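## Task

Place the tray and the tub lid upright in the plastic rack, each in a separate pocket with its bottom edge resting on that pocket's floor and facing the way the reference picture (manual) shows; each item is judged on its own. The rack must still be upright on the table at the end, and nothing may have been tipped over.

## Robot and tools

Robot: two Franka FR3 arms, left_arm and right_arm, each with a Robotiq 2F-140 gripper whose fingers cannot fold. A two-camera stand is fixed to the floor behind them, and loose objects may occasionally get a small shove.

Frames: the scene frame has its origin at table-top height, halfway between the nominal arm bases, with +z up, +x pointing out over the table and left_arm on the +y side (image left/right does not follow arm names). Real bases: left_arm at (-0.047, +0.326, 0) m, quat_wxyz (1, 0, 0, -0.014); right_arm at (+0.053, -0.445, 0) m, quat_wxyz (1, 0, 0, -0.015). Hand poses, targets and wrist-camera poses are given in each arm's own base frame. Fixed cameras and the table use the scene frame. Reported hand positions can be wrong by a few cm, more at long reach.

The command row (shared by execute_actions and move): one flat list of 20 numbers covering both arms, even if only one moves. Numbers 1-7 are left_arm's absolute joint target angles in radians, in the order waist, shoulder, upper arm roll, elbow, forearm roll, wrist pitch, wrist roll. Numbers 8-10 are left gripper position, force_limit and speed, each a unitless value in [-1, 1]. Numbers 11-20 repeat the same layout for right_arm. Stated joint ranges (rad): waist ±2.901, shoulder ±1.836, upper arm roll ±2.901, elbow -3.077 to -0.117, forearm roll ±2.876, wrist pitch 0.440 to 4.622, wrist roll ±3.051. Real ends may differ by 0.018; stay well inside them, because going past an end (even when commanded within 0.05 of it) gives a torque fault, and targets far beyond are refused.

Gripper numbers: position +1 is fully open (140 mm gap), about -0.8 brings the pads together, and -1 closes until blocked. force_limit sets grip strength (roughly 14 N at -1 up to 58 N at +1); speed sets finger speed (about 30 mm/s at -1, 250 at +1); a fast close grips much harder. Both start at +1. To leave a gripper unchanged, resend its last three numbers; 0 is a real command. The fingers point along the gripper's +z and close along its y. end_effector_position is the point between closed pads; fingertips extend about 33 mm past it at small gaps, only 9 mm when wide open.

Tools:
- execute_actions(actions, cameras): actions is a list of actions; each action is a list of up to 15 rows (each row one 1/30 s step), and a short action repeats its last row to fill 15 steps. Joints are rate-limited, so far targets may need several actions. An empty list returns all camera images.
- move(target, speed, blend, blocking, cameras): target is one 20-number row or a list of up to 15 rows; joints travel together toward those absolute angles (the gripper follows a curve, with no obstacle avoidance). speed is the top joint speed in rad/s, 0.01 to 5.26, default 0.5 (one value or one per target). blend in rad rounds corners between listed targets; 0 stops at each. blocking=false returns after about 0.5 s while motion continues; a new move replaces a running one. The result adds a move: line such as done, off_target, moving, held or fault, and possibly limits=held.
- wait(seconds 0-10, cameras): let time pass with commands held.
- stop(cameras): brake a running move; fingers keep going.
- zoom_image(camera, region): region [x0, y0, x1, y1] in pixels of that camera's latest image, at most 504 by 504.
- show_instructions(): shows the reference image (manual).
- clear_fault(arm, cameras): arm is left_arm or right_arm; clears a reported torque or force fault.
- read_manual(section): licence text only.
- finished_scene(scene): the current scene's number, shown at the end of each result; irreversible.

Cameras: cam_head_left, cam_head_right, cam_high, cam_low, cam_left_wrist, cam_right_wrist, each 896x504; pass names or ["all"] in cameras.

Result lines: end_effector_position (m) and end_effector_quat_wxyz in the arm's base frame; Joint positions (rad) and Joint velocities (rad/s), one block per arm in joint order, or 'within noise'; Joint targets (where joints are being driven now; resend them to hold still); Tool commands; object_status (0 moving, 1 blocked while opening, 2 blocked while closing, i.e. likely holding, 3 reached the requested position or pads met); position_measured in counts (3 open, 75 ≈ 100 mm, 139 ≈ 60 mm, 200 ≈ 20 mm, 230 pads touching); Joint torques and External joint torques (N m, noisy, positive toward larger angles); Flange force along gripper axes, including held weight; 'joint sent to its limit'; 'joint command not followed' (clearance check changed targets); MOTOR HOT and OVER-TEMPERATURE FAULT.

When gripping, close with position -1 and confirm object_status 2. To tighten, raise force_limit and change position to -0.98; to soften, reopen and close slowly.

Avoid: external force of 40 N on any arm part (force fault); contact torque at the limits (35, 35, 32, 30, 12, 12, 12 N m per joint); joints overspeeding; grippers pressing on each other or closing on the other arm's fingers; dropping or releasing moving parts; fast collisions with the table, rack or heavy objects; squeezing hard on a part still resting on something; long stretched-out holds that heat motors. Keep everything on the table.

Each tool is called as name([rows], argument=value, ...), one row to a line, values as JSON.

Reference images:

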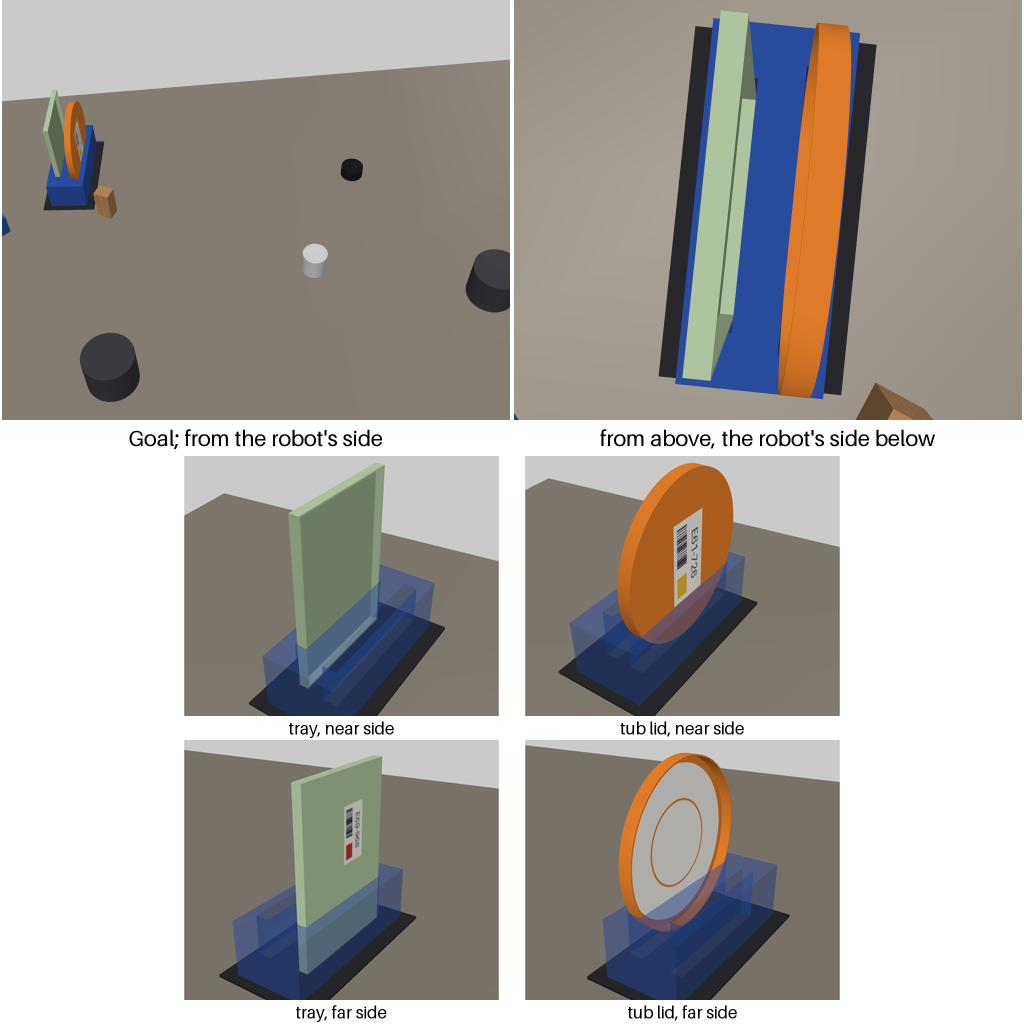

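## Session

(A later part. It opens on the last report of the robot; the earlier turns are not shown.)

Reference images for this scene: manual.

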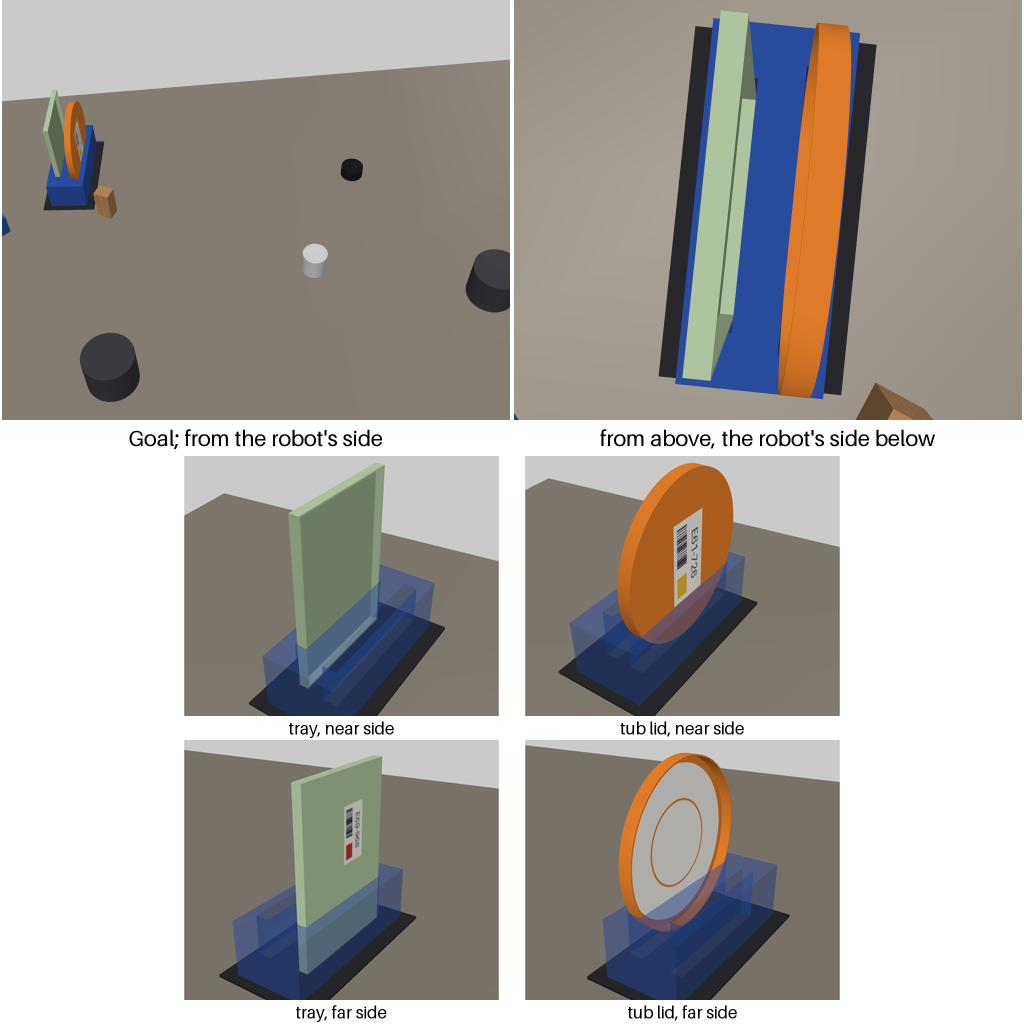

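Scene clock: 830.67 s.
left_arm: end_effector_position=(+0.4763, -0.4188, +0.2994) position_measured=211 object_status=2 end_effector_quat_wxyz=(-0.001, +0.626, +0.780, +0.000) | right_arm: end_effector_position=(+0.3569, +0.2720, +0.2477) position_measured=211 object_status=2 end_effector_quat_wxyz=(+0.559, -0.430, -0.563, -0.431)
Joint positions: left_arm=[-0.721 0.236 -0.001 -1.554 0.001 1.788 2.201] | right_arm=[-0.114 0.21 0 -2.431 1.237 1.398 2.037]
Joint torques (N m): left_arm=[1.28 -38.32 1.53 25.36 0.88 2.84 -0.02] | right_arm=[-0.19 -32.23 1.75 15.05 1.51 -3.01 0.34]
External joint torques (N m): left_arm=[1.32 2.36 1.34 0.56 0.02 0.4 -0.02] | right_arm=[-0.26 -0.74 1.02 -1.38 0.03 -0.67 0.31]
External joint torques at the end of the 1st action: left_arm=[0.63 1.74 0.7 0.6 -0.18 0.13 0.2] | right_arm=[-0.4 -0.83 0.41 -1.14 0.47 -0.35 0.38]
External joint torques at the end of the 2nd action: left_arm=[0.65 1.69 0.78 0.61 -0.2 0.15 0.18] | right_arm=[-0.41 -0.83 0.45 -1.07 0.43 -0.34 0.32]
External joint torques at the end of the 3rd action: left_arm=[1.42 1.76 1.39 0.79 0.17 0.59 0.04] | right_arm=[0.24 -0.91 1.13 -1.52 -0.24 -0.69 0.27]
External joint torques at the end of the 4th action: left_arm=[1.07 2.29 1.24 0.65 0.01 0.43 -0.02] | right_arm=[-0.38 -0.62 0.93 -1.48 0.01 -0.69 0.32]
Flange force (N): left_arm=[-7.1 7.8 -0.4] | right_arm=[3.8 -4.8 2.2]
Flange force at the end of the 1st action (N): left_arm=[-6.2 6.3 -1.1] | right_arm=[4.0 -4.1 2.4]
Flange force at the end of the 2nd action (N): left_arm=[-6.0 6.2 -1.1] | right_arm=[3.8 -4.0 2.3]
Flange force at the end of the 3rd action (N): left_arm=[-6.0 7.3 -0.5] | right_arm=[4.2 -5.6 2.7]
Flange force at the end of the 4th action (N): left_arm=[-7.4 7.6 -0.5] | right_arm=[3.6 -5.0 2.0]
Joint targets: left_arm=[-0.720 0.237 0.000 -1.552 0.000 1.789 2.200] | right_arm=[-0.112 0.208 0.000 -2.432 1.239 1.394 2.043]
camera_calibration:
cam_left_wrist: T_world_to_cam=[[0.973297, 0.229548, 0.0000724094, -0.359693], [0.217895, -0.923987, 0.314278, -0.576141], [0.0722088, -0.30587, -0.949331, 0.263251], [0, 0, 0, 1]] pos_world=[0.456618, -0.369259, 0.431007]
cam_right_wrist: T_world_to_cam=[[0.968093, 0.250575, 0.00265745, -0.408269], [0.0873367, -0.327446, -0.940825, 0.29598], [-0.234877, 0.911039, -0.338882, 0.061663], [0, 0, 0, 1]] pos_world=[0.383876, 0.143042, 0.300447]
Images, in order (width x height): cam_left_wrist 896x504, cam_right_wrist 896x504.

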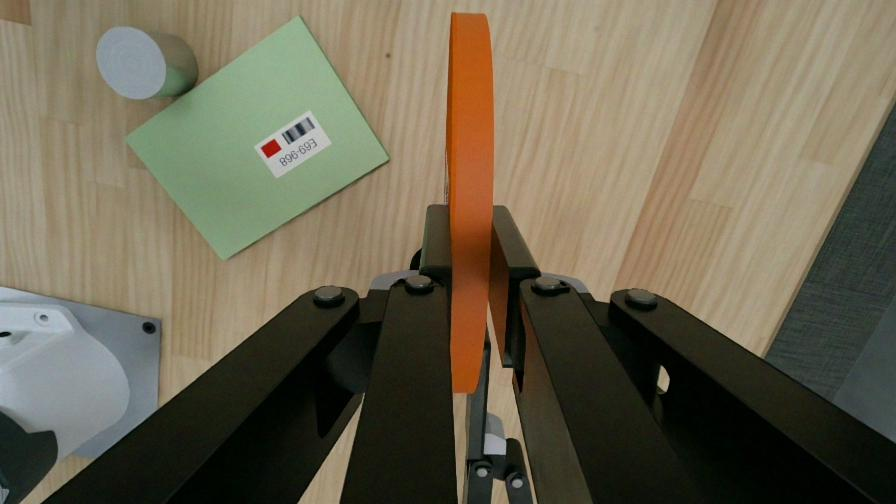

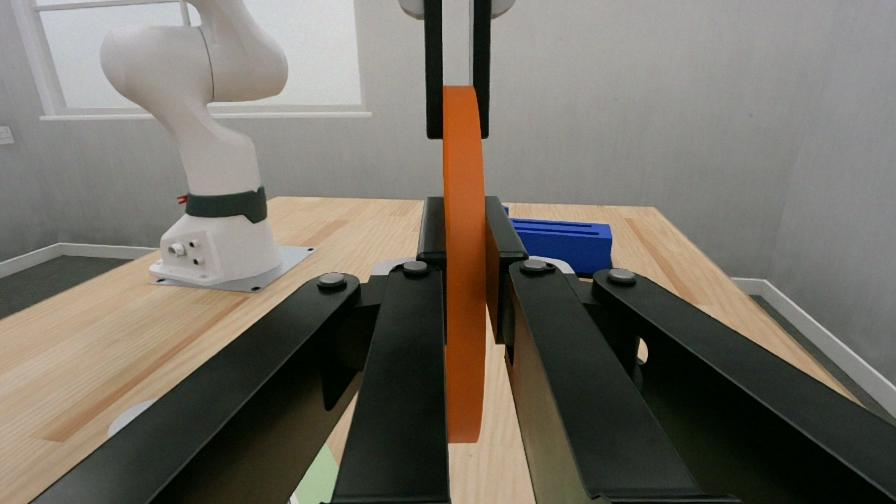

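execute_actions([
  [[-0.7195,0.2371,0,-1.5522,0,1.7893,2.2,-1,-0.05,-1,-0.1122,0.2081,0,-2.4322,1.2393,1.3942,2.0427,-0.08,-0.05,-0.8]],
  [[-0.7195,0.2371,0,-1.5522,0,1.7893,2.2,-1,-0.05,-1,-0.1122,0.2081,0,-2.4322,1.2393,1.3942,2.0427,-0.08,-0.05,-0.8]],
], cameras=[])

move(target=[-0.7195,0.2371,0,-1.5522,0,1.7893,2.2,-1,-0.05,-1,-0.3220,0.3072,0,-2.2733,1.0608,1.2731,2.0539,-0.08,-0.05,-0.8], speed=0.15, cameras=["cam_left_wrist","cam_right_wrist","cam_low"])

Scene clock: 852.00 s.
left_arm: end_effector_position=(+0.4763, -0.4188, +0.2994) position_measured=211 object_status=2 end_effector_quat_wxyz=(-0.001, +0.626, +0.780, +0.000) | right_arm: end_effector_position=(+0.3568, +0.2721, +0.2480) position_measured=139 object_status=3 end_effector_quat_wxyz=(+0.559, -0.430, -0.563, -0.431)
Joint positions: left_arm=[-0.721 0.236 -0.001 -1.554 0.001 1.788 2.201] | right_arm=[-0.114 0.21 0 -2.431 1.237 1.397 2.037]
Joint torques (N m): left_arm=[0.84 -39.17 1.1 25.34 0.87 2.7 -0.05] | right_arm=[-0.3 -32.07 1.17 15.18 1.5 -2.61 0.37]
External joint torques (N m): left_arm=[0.66 1.69 0.73 0.45 -0.01 0.24 -0.05] | right_arm=[-0.46 -0.66 0.36 -1.26 0.02 -0.28 0.34]
External joint torques at the end of the 1st action: left_arm=[0.71 1.46 0.75 0.61 0 0.25 -0.05] | right_arm=[-0.41 -0.78 0.3 -1.15 0.02 -0.3 0.31]
Flange force (N): left_arm=[-5.6 5.4 -0.5] | right_arm=[3.3 -4.6 1.6]
Flange force at the end of the 1st action (N): left_arm=[-5.5 5.4 -0.9] | right_arm=[3.5 -4.5 1.5]
Joint targets: left_arm=[-0.720 0.237 0.000 -1.552 0.000 1.789 2.200] | right_arm=[-0.112 0.208 0.000 -2.432 1.239 1.394 2.043]
No camera images: "cameras" was empty.

Scene clock: 853.97 s.
left_arm: end_effector_position=(+0.4763, -0.4188, +0.2994) position_measured=211 object_status=2 end_effector_quat_wxyz=(-0.001, +0.626, +0.780, +0.000) | right_arm: end_effector_position=(+0.3838, +0.1771, +0.2506) position_measured=139 object_status=3 end_effector_quat_wxyz=(+0.558, -0.429, -0.563, -0.434)
Joint positions: left_arm=[-0.721 0.236 -0.001 -1.554 0.001 1.788 2.201] | right_arm=[-0.32 0.304 0 -2.274 1.065 1.276 2.048]
Joint velocities: left_arm=[within noise] | right_arm=[0 0 -0.001 0.001 0 -0.003 0.002]
Joint torques (N m): left_arm=[0.76 -39.21 1.11 25.35 0.88 2.69 -0.04] | right_arm=[-1.16 -34.04 1.44 16.41 1.37 -2.49 0.24]
External joint torques (N m): left_arm=[0.69 1.7 0.83 0.43 0.01 0.23 -0.04] | right_arm=[-1.37 0.61 0.27 -0.27 -0.34 -0.18 0.21]
Flange force (N): left_arm=[-5.5 5.4 -0.5] | right_arm=[-0.7 -0.4 -2.2]
Joint targets: left_arm=[-0.720 0.237 0.000 -1.552 0.000 1.789 2.200] | right_arm=[-0.322 0.307 0.000 -2.273 1.061 1.273 2.054]
move: done
camera_calibration:
cam_left_wrist: T_world_to_cam=[[0.973306, 0.22951, -0.0000415051, -0.359782], [0.217889, -0.923965, 0.314344, -0.576089], [0.0721068, -0.305962, -0.949309, 0.263277], [0, 0, 0, 1]] pos_world=[0.456718, -0.36916, 0.431006]
cam_right_wrist: T_world_to_cam=[[0.968885, 0.247385, 0.00788596, -0.411636], [0.0905964, -0.324812, -0.94143, 0.26368], [-0.230334, 0.912852, -0.337117, 0.152972], [0, 0, 0, 1]] pos_world=[0.410174, 0.0478379, 0.303052]
Images, in order (width x height): cam_low 896x504, cam_left_wrist 896x504, cam_right_wrist 896x504.

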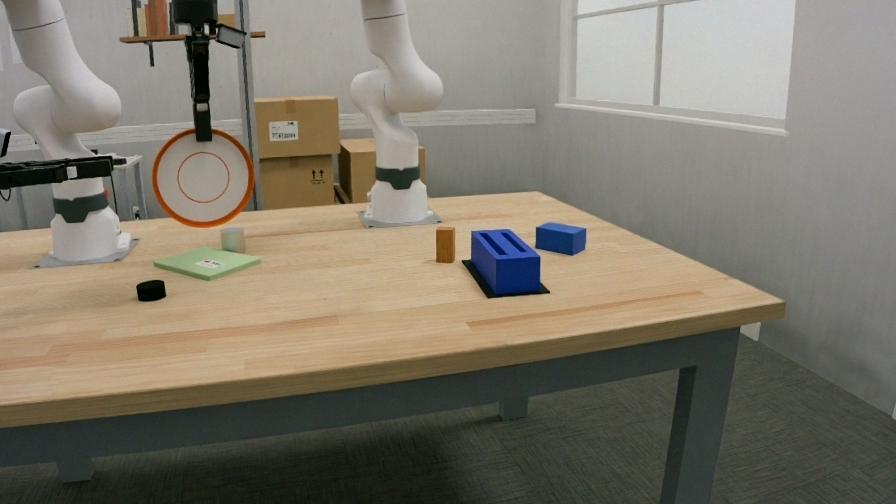

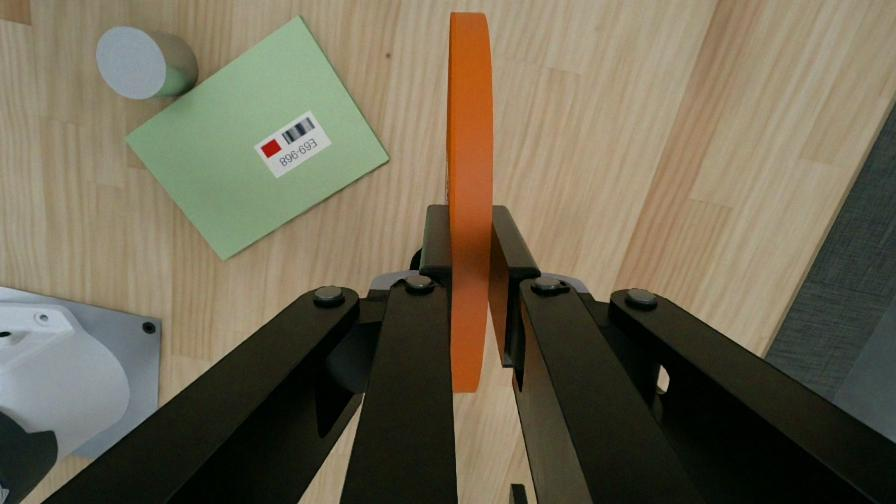

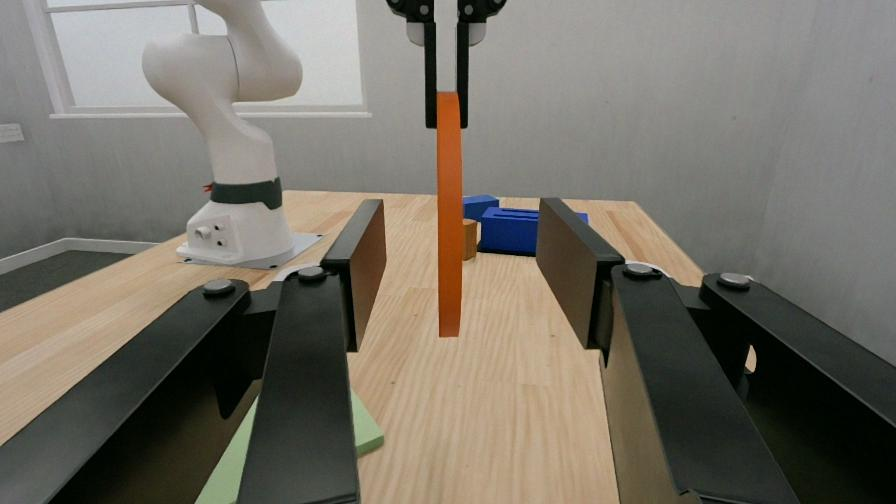

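move([
  [-0.7195,0.2460,0,-1.4251,0,1.6711,2.2,-1,-0.05,-1,-0.3220,0.3072,0,-2.2733,1.0608,1.2731,2.0539,-0.08,-0.05,-0.8],
  [0.0685,-0.0716,0,-1.8315,0,1.7599,1.7144,-1,-0.05,-1,-0.3220,0.3072,0,-2.2733,1.0608,1.2731,2.0539,-0.08,-0.05,-0.8],
  [0.0685,-0.0617,0,-1.9733,0,1.9116,1.7144,-1,-0.05,-1,-0.3220,0.3072,0,-2.2733,1.0608,1.2731,2.0539,-0.08,-0.05,-0.8],
], speed=[0.15,0.4,0.2], blend=[0.02,0.01,0], cameras=["all"])

Scene clock: 911.27 s.
left_arm: end_effector_position=(+0.5386, +0.0376, +0.2849) position_measured=211 object_status=2 end_effector_quat_wxyz=(-0.001, +0.039, +0.999, +0.000) | right_arm: end_effector_position=(+0.3837, +0.1771, +0.2507) position_measured=139 object_status=3 end_effector_quat_wxyz=(+0.558, -0.429, -0.563, -0.433)
Joint positions: left_arm=[0.068 -0.062 0.001 -1.972 0.001 1.908 1.719] | right_arm=[-0.32 0.304 0 -2.274 1.065 1.276 2.048]
Joint velocities: left_arm=[0 -0.001 0 -0.001 0 0.004 -0.003] | right_arm=[within noise]
Joint torques (N m): left_arm=[0.37 -29.4 0.2 24.75 0.83 2.84 -0.19] | right_arm=[-1.15 -34.06 1.42 16.32 1.38 -2.59 0.39]
External joint torques (N m): left_arm=[0.38 1.07 0.27 -0.06 0.04 0.38 -0.19] | right_arm=[-1.3 0.73 0.3 -0.42 -0.34 -0.28 0.36]
Flange force (N): left_arm=[-2.8 0.7 1.5] | right_arm=[-0.6 -0.4 -2.1]
Joint targets: left_arm=[0.068 -0.062 0.000 -1.973 0.000 1.912 1.714] | right_arm=[-0.322 0.307 0.000 -2.273 1.061 1.273 2.054]
move: done
camera_calibration:
cam_left_wrist: T_world_to_cam=[[0.0660168, 0.997818, 0.00119701, -0.0657579], [0.94707, -0.0630368, 0.314779, -0.588704], [0.314167, -0.019647, -0.949164, 0.243496], [0, 0, 0, 1]] pos_world=[0.485386, 0.0332884, 0.416507]
cam_right_wrist: T_world_to_cam=[[0.968788, 0.247781, 0.00739912, -0.411371], [0.0901564, -0.32438, -0.941621, 0.264001], [-0.230916, 0.912898, -0.336594, 0.153061], [0, 0, 0, 1]] pos_world=[0.410074, 0.0478376, 0.303152]

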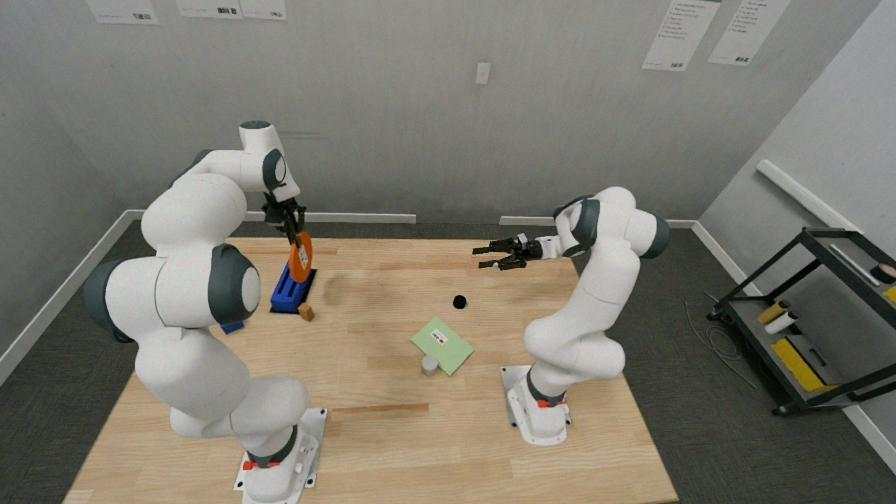

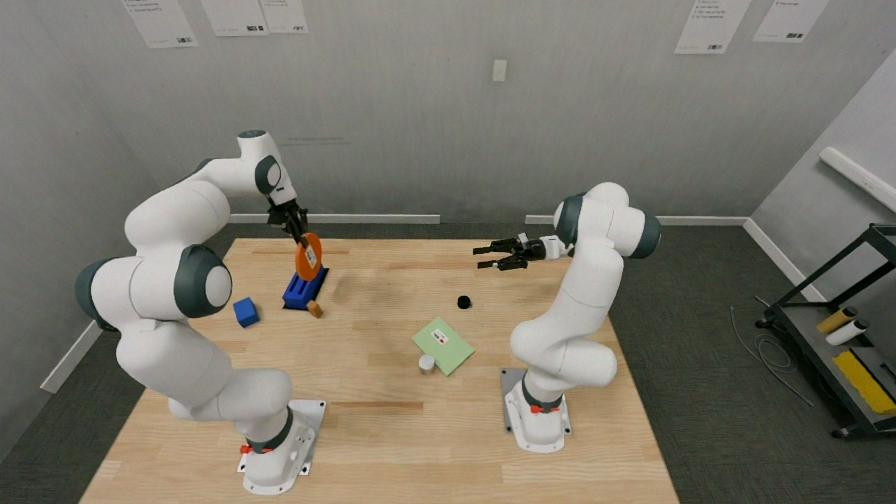

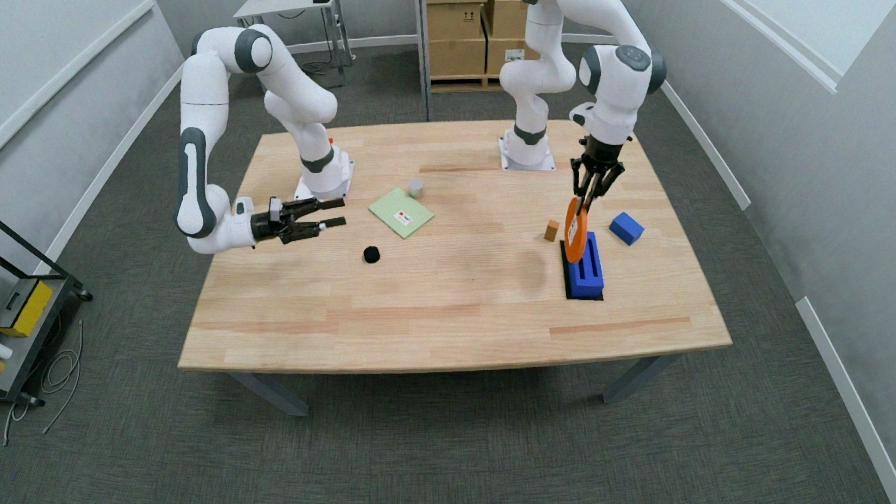

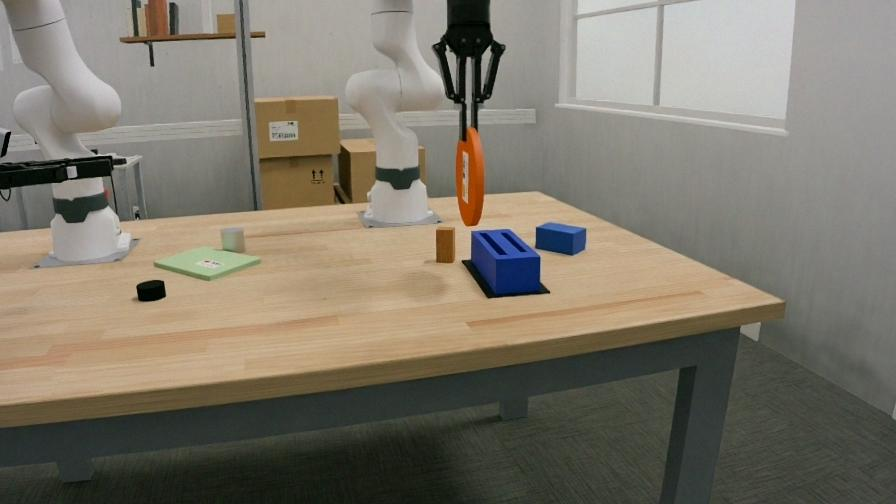

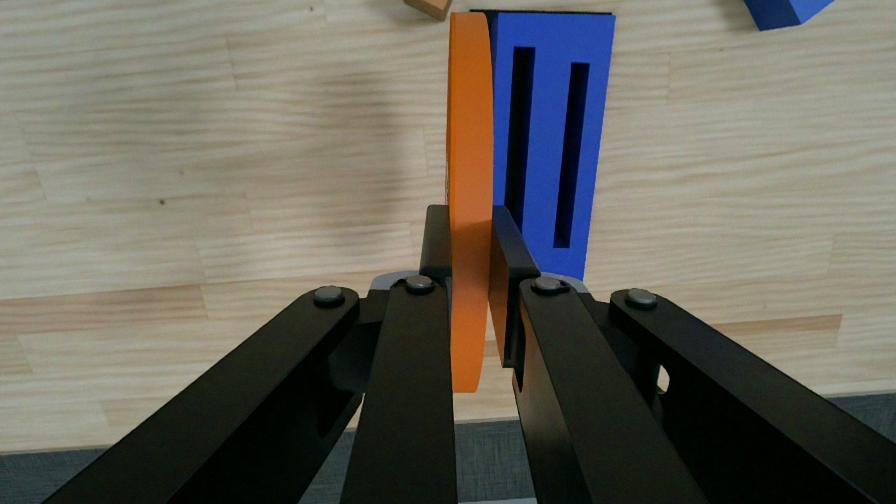

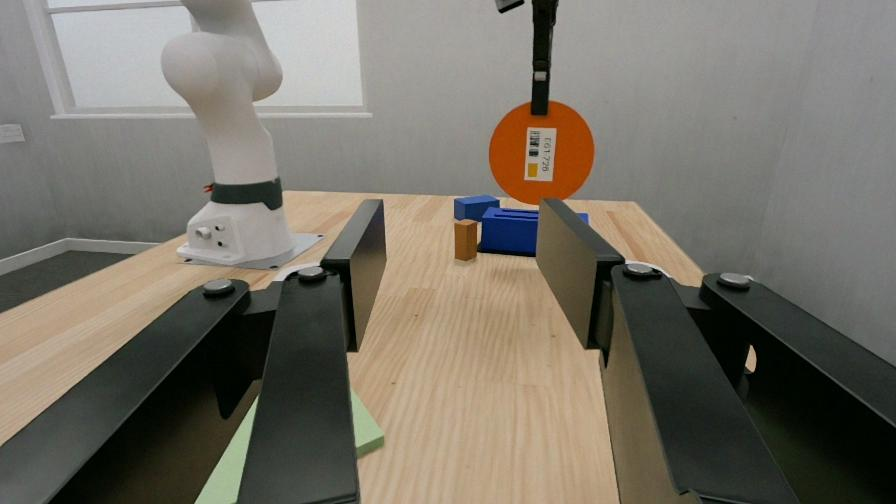

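zoom_image(camera="cam_left_wrist", region=[430, 0, 630, 140])

zoom_image(camera="cam_left_wrist", region=[430, 140, 630, 290])

Scaled by 2.520 from the camera's 896x504 image, which has a finer 1280x720 frame.

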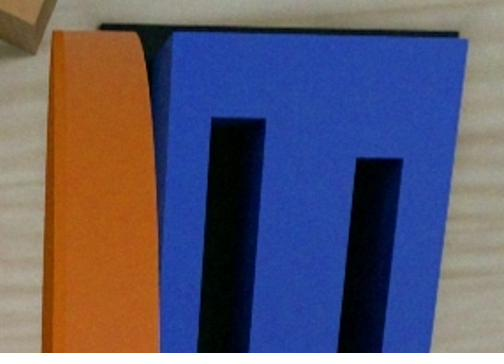

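Scaled by 2.520 from the camera's 896x504 image, which has a finer 1280x720 frame.

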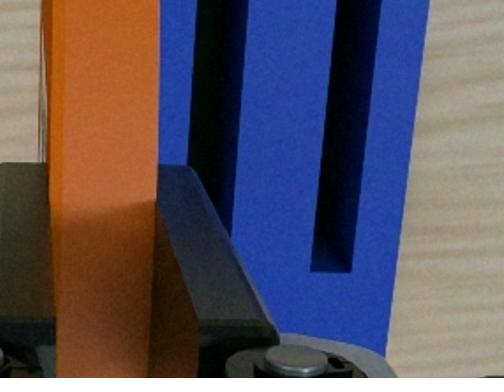

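zoom_image(camera="cam_left_wrist", region=[430, 0, 510, 60])

zoom_image(camera="cam_left_wrist", region=[430, 160, 510, 220])

zoom_image(camera="cam_low", region=[420, 110, 580, 310])

Scaled by 6.300 from the camera's 896x504 image, which has a finer 1280x720 frame.

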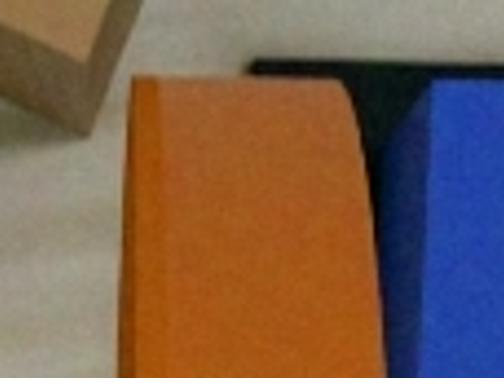

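Scaled by 6.300 from the camera's 896x504 image, which has a finer 1280x720 frame.

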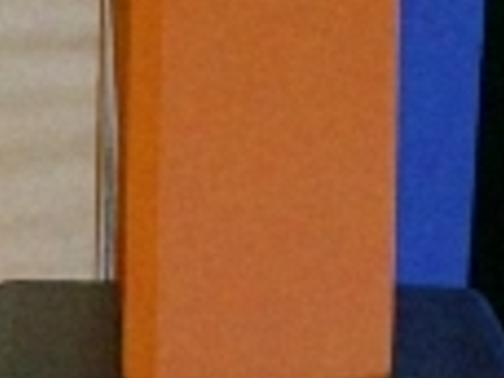

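Scaled by 2.520 from the camera's 896x504 image, which has a finer 1280x720 frame.

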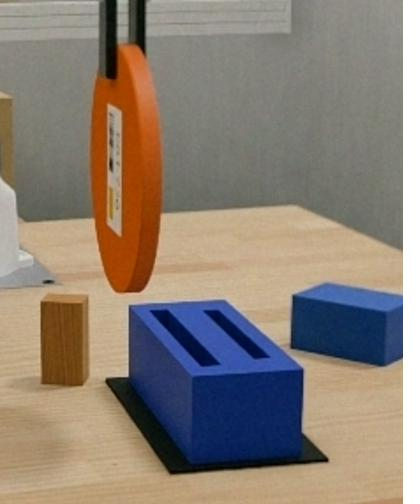

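move(target=[0.0685,-0.0114,0,-2.1093,0,2.0979,1.7144,-1,-0.05,-1,-0.3220,0.3072,0,-2.2733,1.0608,1.2731,2.0539,-0.08,-0.05,-0.8], speed=0.15, cameras=["cam_left_wrist","cam_low","cam_right_wrist"])

zoom_image(camera="cam_left_wrist", region=[430, 0, 670, 160])

zoom_image(camera="cam_left_wrist", region=[430, 160, 670, 320])

zoom_image(camera="cam_low", region=[420, 150, 580, 310])

Scene clock: 998.07 s.
left_arm: end_effector_position=(+0.5387, +0.0376, +0.2104) position_measured=211 object_status=2 end_effector_quat_wxyz=(+0.000, +0.039, +0.999, +0.000) | right_arm: end_effector_position=(+0.3837, +0.1771, +0.2507) position_measured=139 object_status=3 end_effector_quat_wxyz=(+0.558, -0.429, -0.563, -0.433)
Joint positions: left_arm=[0.068 -0.012 0.001 -2.108 0.001 2.095 1.718] | right_arm=[-0.32 0.304 0 -2.274 1.065 1.276 2.048]
Joint velocities: left_arm=[0 0 0.001 0 0.001 0.004 0] | right_arm=[within noise]
Joint torques (N m): left_arm=[0.36 -30.43 0.25 24.19 0.75 2.79 -0.17] | right_arm=[-1.14 -34.01 1.43 16.37 1.36 -2.59 0.33]
External joint torques (N m): left_arm=[0.21 0.96 0.11 0.16 0.02 0.35 -0.17] | right_arm=[-1.24 0.73 0.36 -0.37 -0.35 -0.28 0.3]
Flange force (N): left_arm=[-3.1 0.4 1.5] | right_arm=[-0.8 -0.3 -2.1]
Joint targets: left_arm=[0.069 -0.011 0.000 -2.109 0.000 2.098 1.714] | right_arm=[-0.322 0.307 0.000 -2.273 1.061 1.273 2.054]
move: done
camera_calibration:
cam_left_wrist: T_world_to_cam=[[0.0654796, 0.997853, 0.00126316, -0.0653321], [0.946906, -0.0625356, 0.315371, -0.565399], [0.314773, -0.0194543, -0.948968, 0.172413], [0, 0, 0, 1]] pos_world=[0.485387, 0.0331884, 0.342007]
cam_right_wrist: T_world_to_cam=[[0.968788, 0.247781, 0.00739912, -0.411371], [0.0901564, -0.32438, -0.941621, 0.264001], [-0.230916, 0.912898, -0.336594, 0.153061], [0, 0, 0, 1]] pos_world=[0.410074, 0.0478376, 0.303152]
Images, in order (width x height): cam_low 896x504, cam_left_wrist 896x504, cam_right_wrist 896x504.

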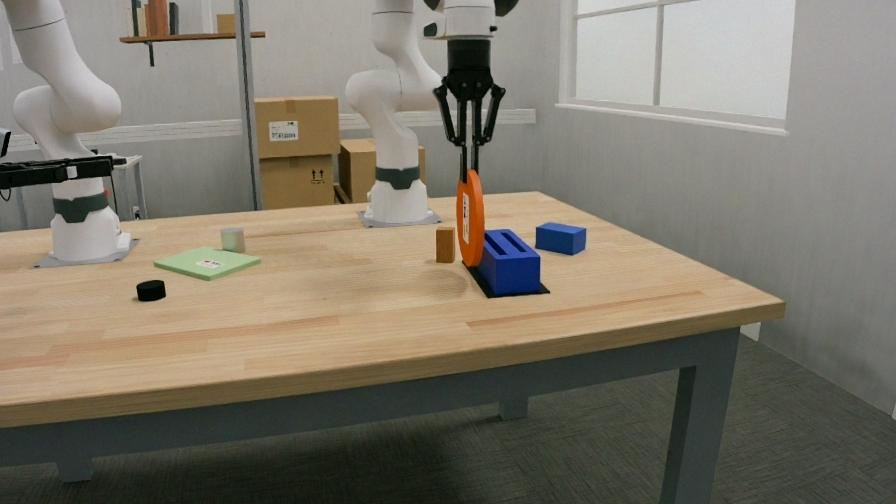

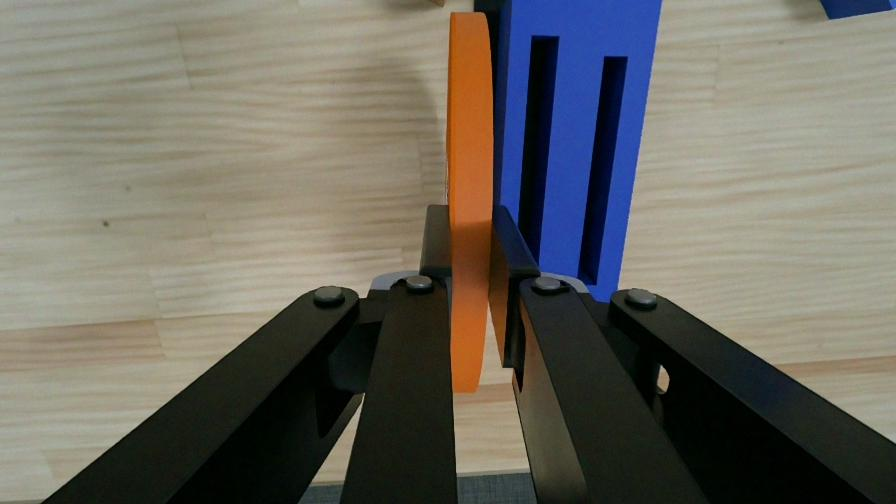

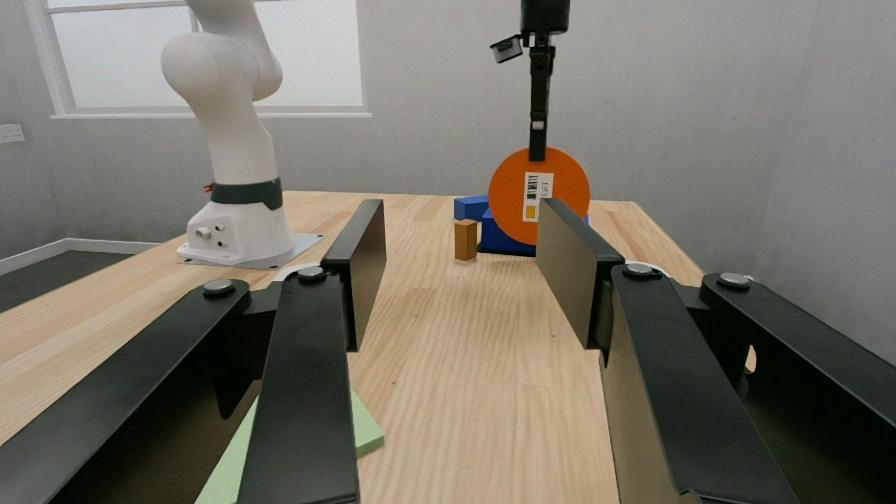

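Scaled by 2.100 from the camera's 896x504 image, which has a finer 1280x720 frame.

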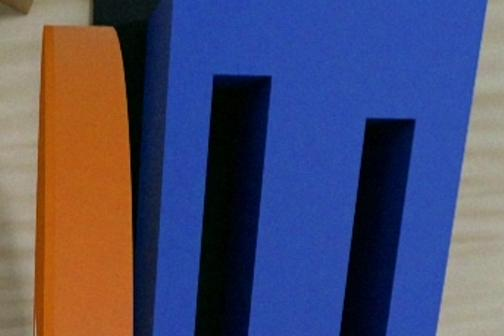

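Scaled by 2.100 from the camera's 896x504 image, which has a finer 1280x720 frame.

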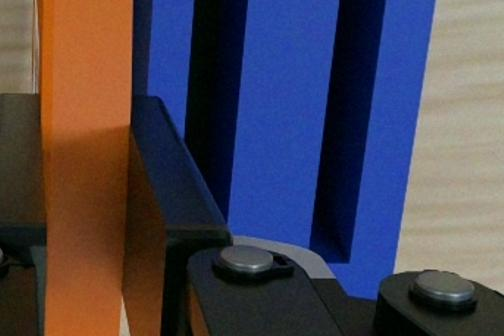

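Scaled by 3.150 from the camera's 896x504 image, which has a finer 1280x720 frame.

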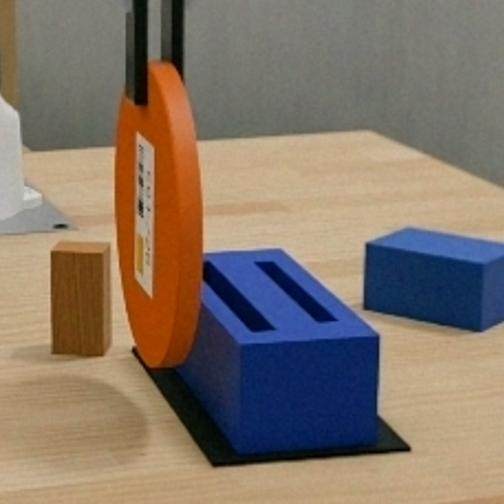

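zoom_image(camera="cam_left_wrist", region=[430, 330, 510, 400])

zoom_image(camera="cam_left_wrist", region=[430, 0, 510, 70])

Scaled by 6.300 from the camera's 896x504 image, which has a finer 1280x720 frame.

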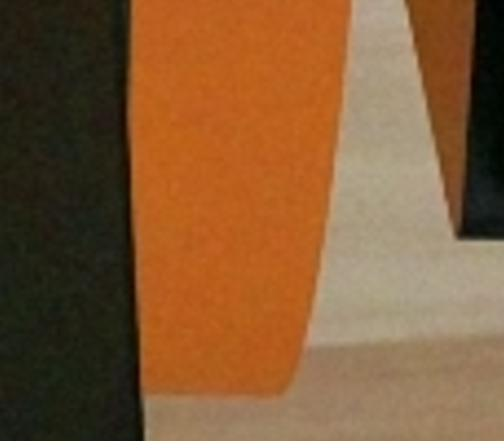

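Scaled by 6.300 from the camera's 896x504 image, which has a finer 1280x720 frame.

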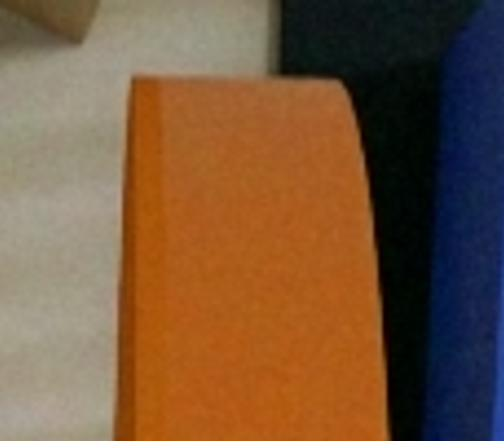

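move([
  [0.0685,-0.0499,0,-2.0235,0,1.9736,1.7144,-1,-0.05,-1,-0.3220,0.3072,0,-2.2733,1.0608,1.2731,2.0539,-0.08,-0.05,-0.8],
  [0.1525,-0.0415,0,-2.0139,0,1.9724,1.8007,-1,-0.05,-1,-0.3220,0.3072,0,-2.2733,1.0608,1.2731,2.0539,-0.08,-0.05,-0.8],
  [0.1525,-0.0305,0,-2.0452,0,2.0147,1.8007,-1,-0.05,-1,-0.3220,0.3072,0,-2.2733,1.0608,1.2731,2.0539,-0.08,-0.05,-0.8],
], speed=[0.15,0.1,0.05], cameras=["all"])

zoom_image(camera="cam_left_wrist", region=[400, 0, 560, 120])

zoom_image(camera="cam_low", region=[440, 190, 560, 310])

zoom_image(camera="cam_right_wrist", region=[440, 90, 640, 260])

Scene clock: 1121.37 s.
left_arm: end_effector_position=(+0.5372, +0.0824, +0.2459) position_measured=211 object_status=2 end_effector_quat_wxyz=(+0.001, +0.038, +0.999, +0.001) | right_arm: end_effector_position=(+0.3837, +0.1771, +0.2507) position_measured=139 object_status=3 end_effector_quat_wxyz=(+0.558, -0.429, -0.563, -0.433)
Joint positions: left_arm=[0.151 -0.034 0 -2.041 0.001 2.01 1.797] | right_arm=[-0.32 0.304 0 -2.274 1.065 1.276 2.048]
Joint torques (N m): left_arm=[0.73 -27.49 0.79 22.67 0.81 3.17 0.16] | right_arm=[-1.12 -34.07 1.51 16.28 1.35 -2.61 0.38]
External joint torques (N m): left_arm=[0.52 3.9 0.61 -1.99 0.04 0.69 0.16] | right_arm=[-1.19 0.73 0.46 -0.48 -0.36 -0.29 0.35]
Flange force (N): left_arm=[-3.8 2.2 8.0] | right_arm=[-0.6 -0.4 -1.8]
Joint targets: left_arm=[0.152 -0.030 0.000 -2.045 0.000 2.015 1.801] | right_arm=[-0.322 0.307 0.000 -2.273 1.061 1.273 2.054]
move: done
camera_calibration:
cam_left_wrist: T_world_to_cam=[[0.0622442, 0.998059, 0.00193983, -0.108365], [0.946009, -0.0596173, 0.31861, -0.57297], [0.318107, -0.0179965, -0.947884, 0.205239], [0, 0, 0, 1]] pos_world=[0.483491, 0.0776889, 0.377307]
cam_right_wrist: T_world_to_cam=[[0.968788, 0.247781, 0.00739912, -0.411371], [0.0901564, -0.32438, -0.941621, 0.264001], [-0.230916, 0.912898, -0.336594, 0.153061], [0, 0, 0, 1]] pos_world=[0.410074, 0.0478376, 0.303152]

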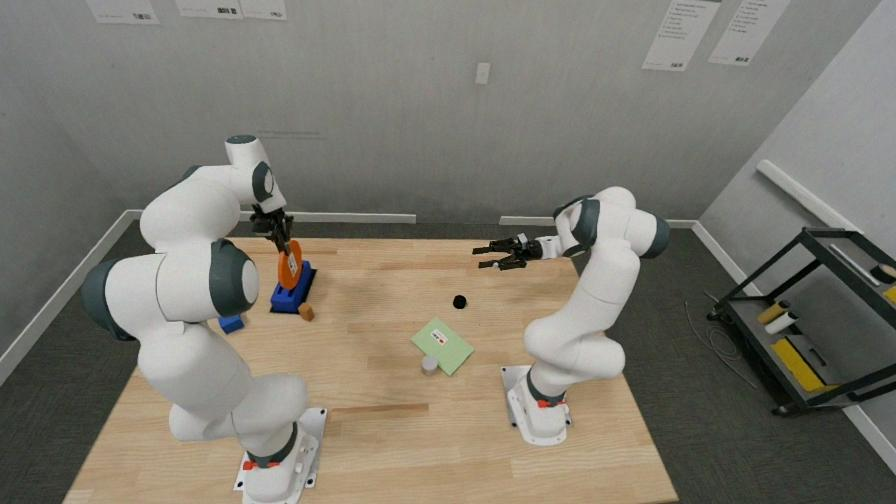

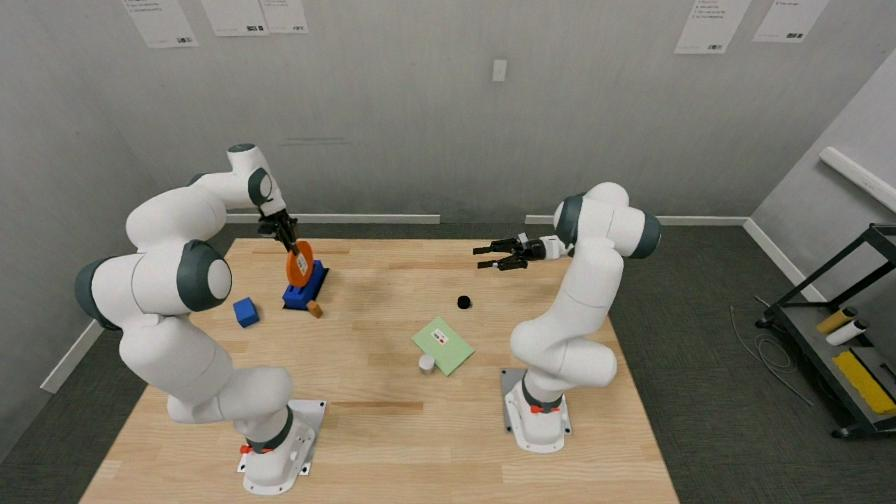

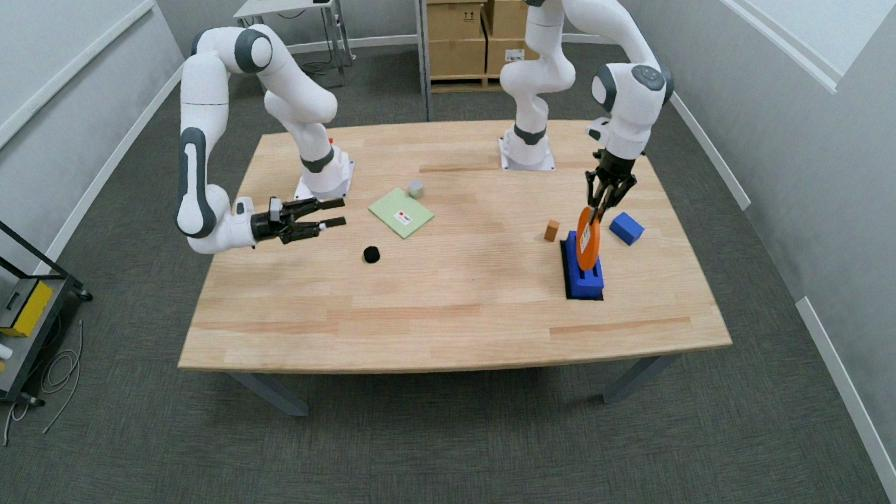

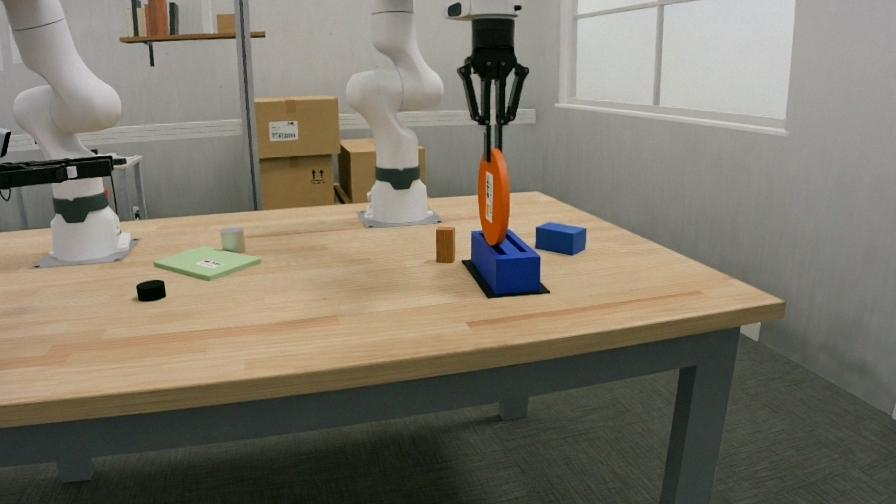

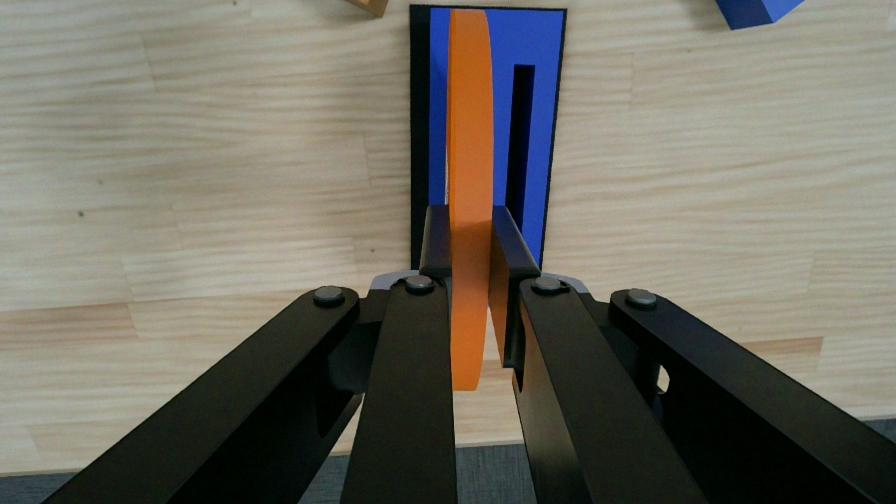

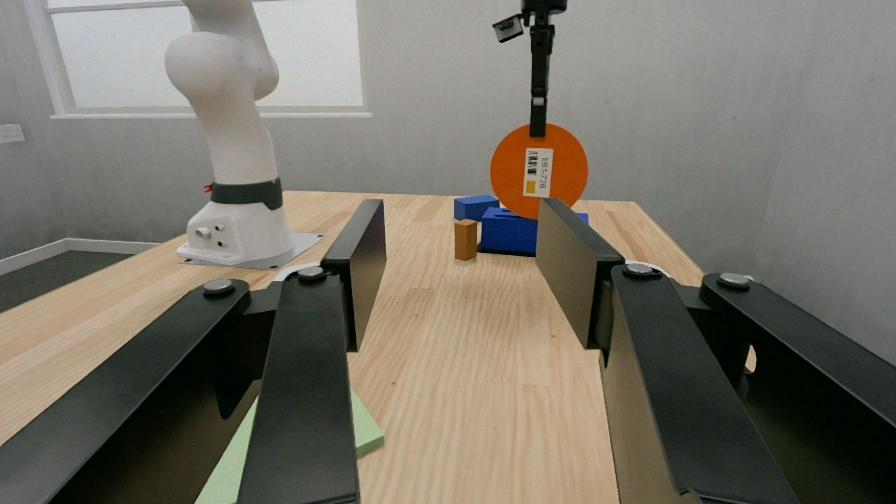

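Scaled by 3.150 from the camera's 896x504 image, which has a finer 1280x720 frame.

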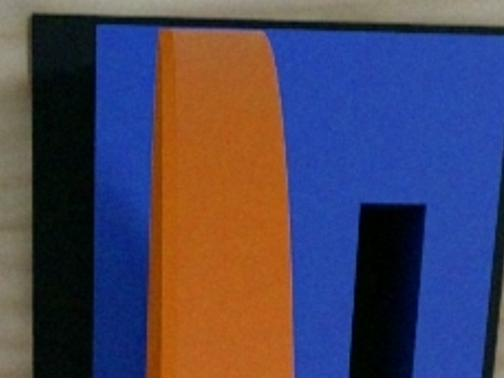

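Scaled by 4.200 from the camera's 896x504 image, which has a finer 1280x720 frame.

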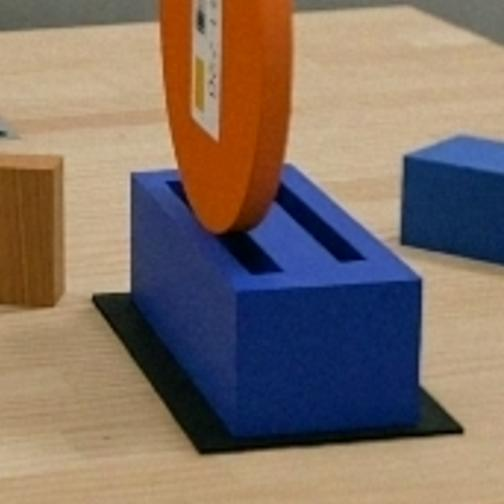

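Scaled by 2.520 from the camera's 896x504 image, which has a finer 1280x720 frame.

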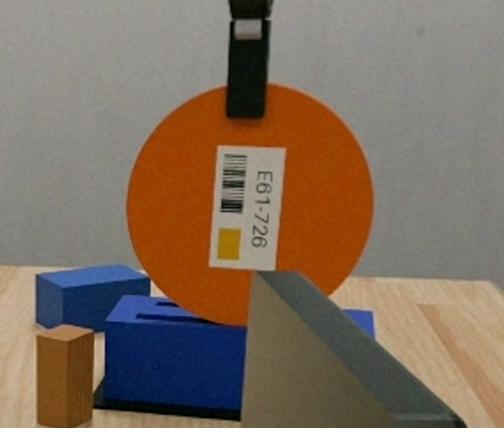

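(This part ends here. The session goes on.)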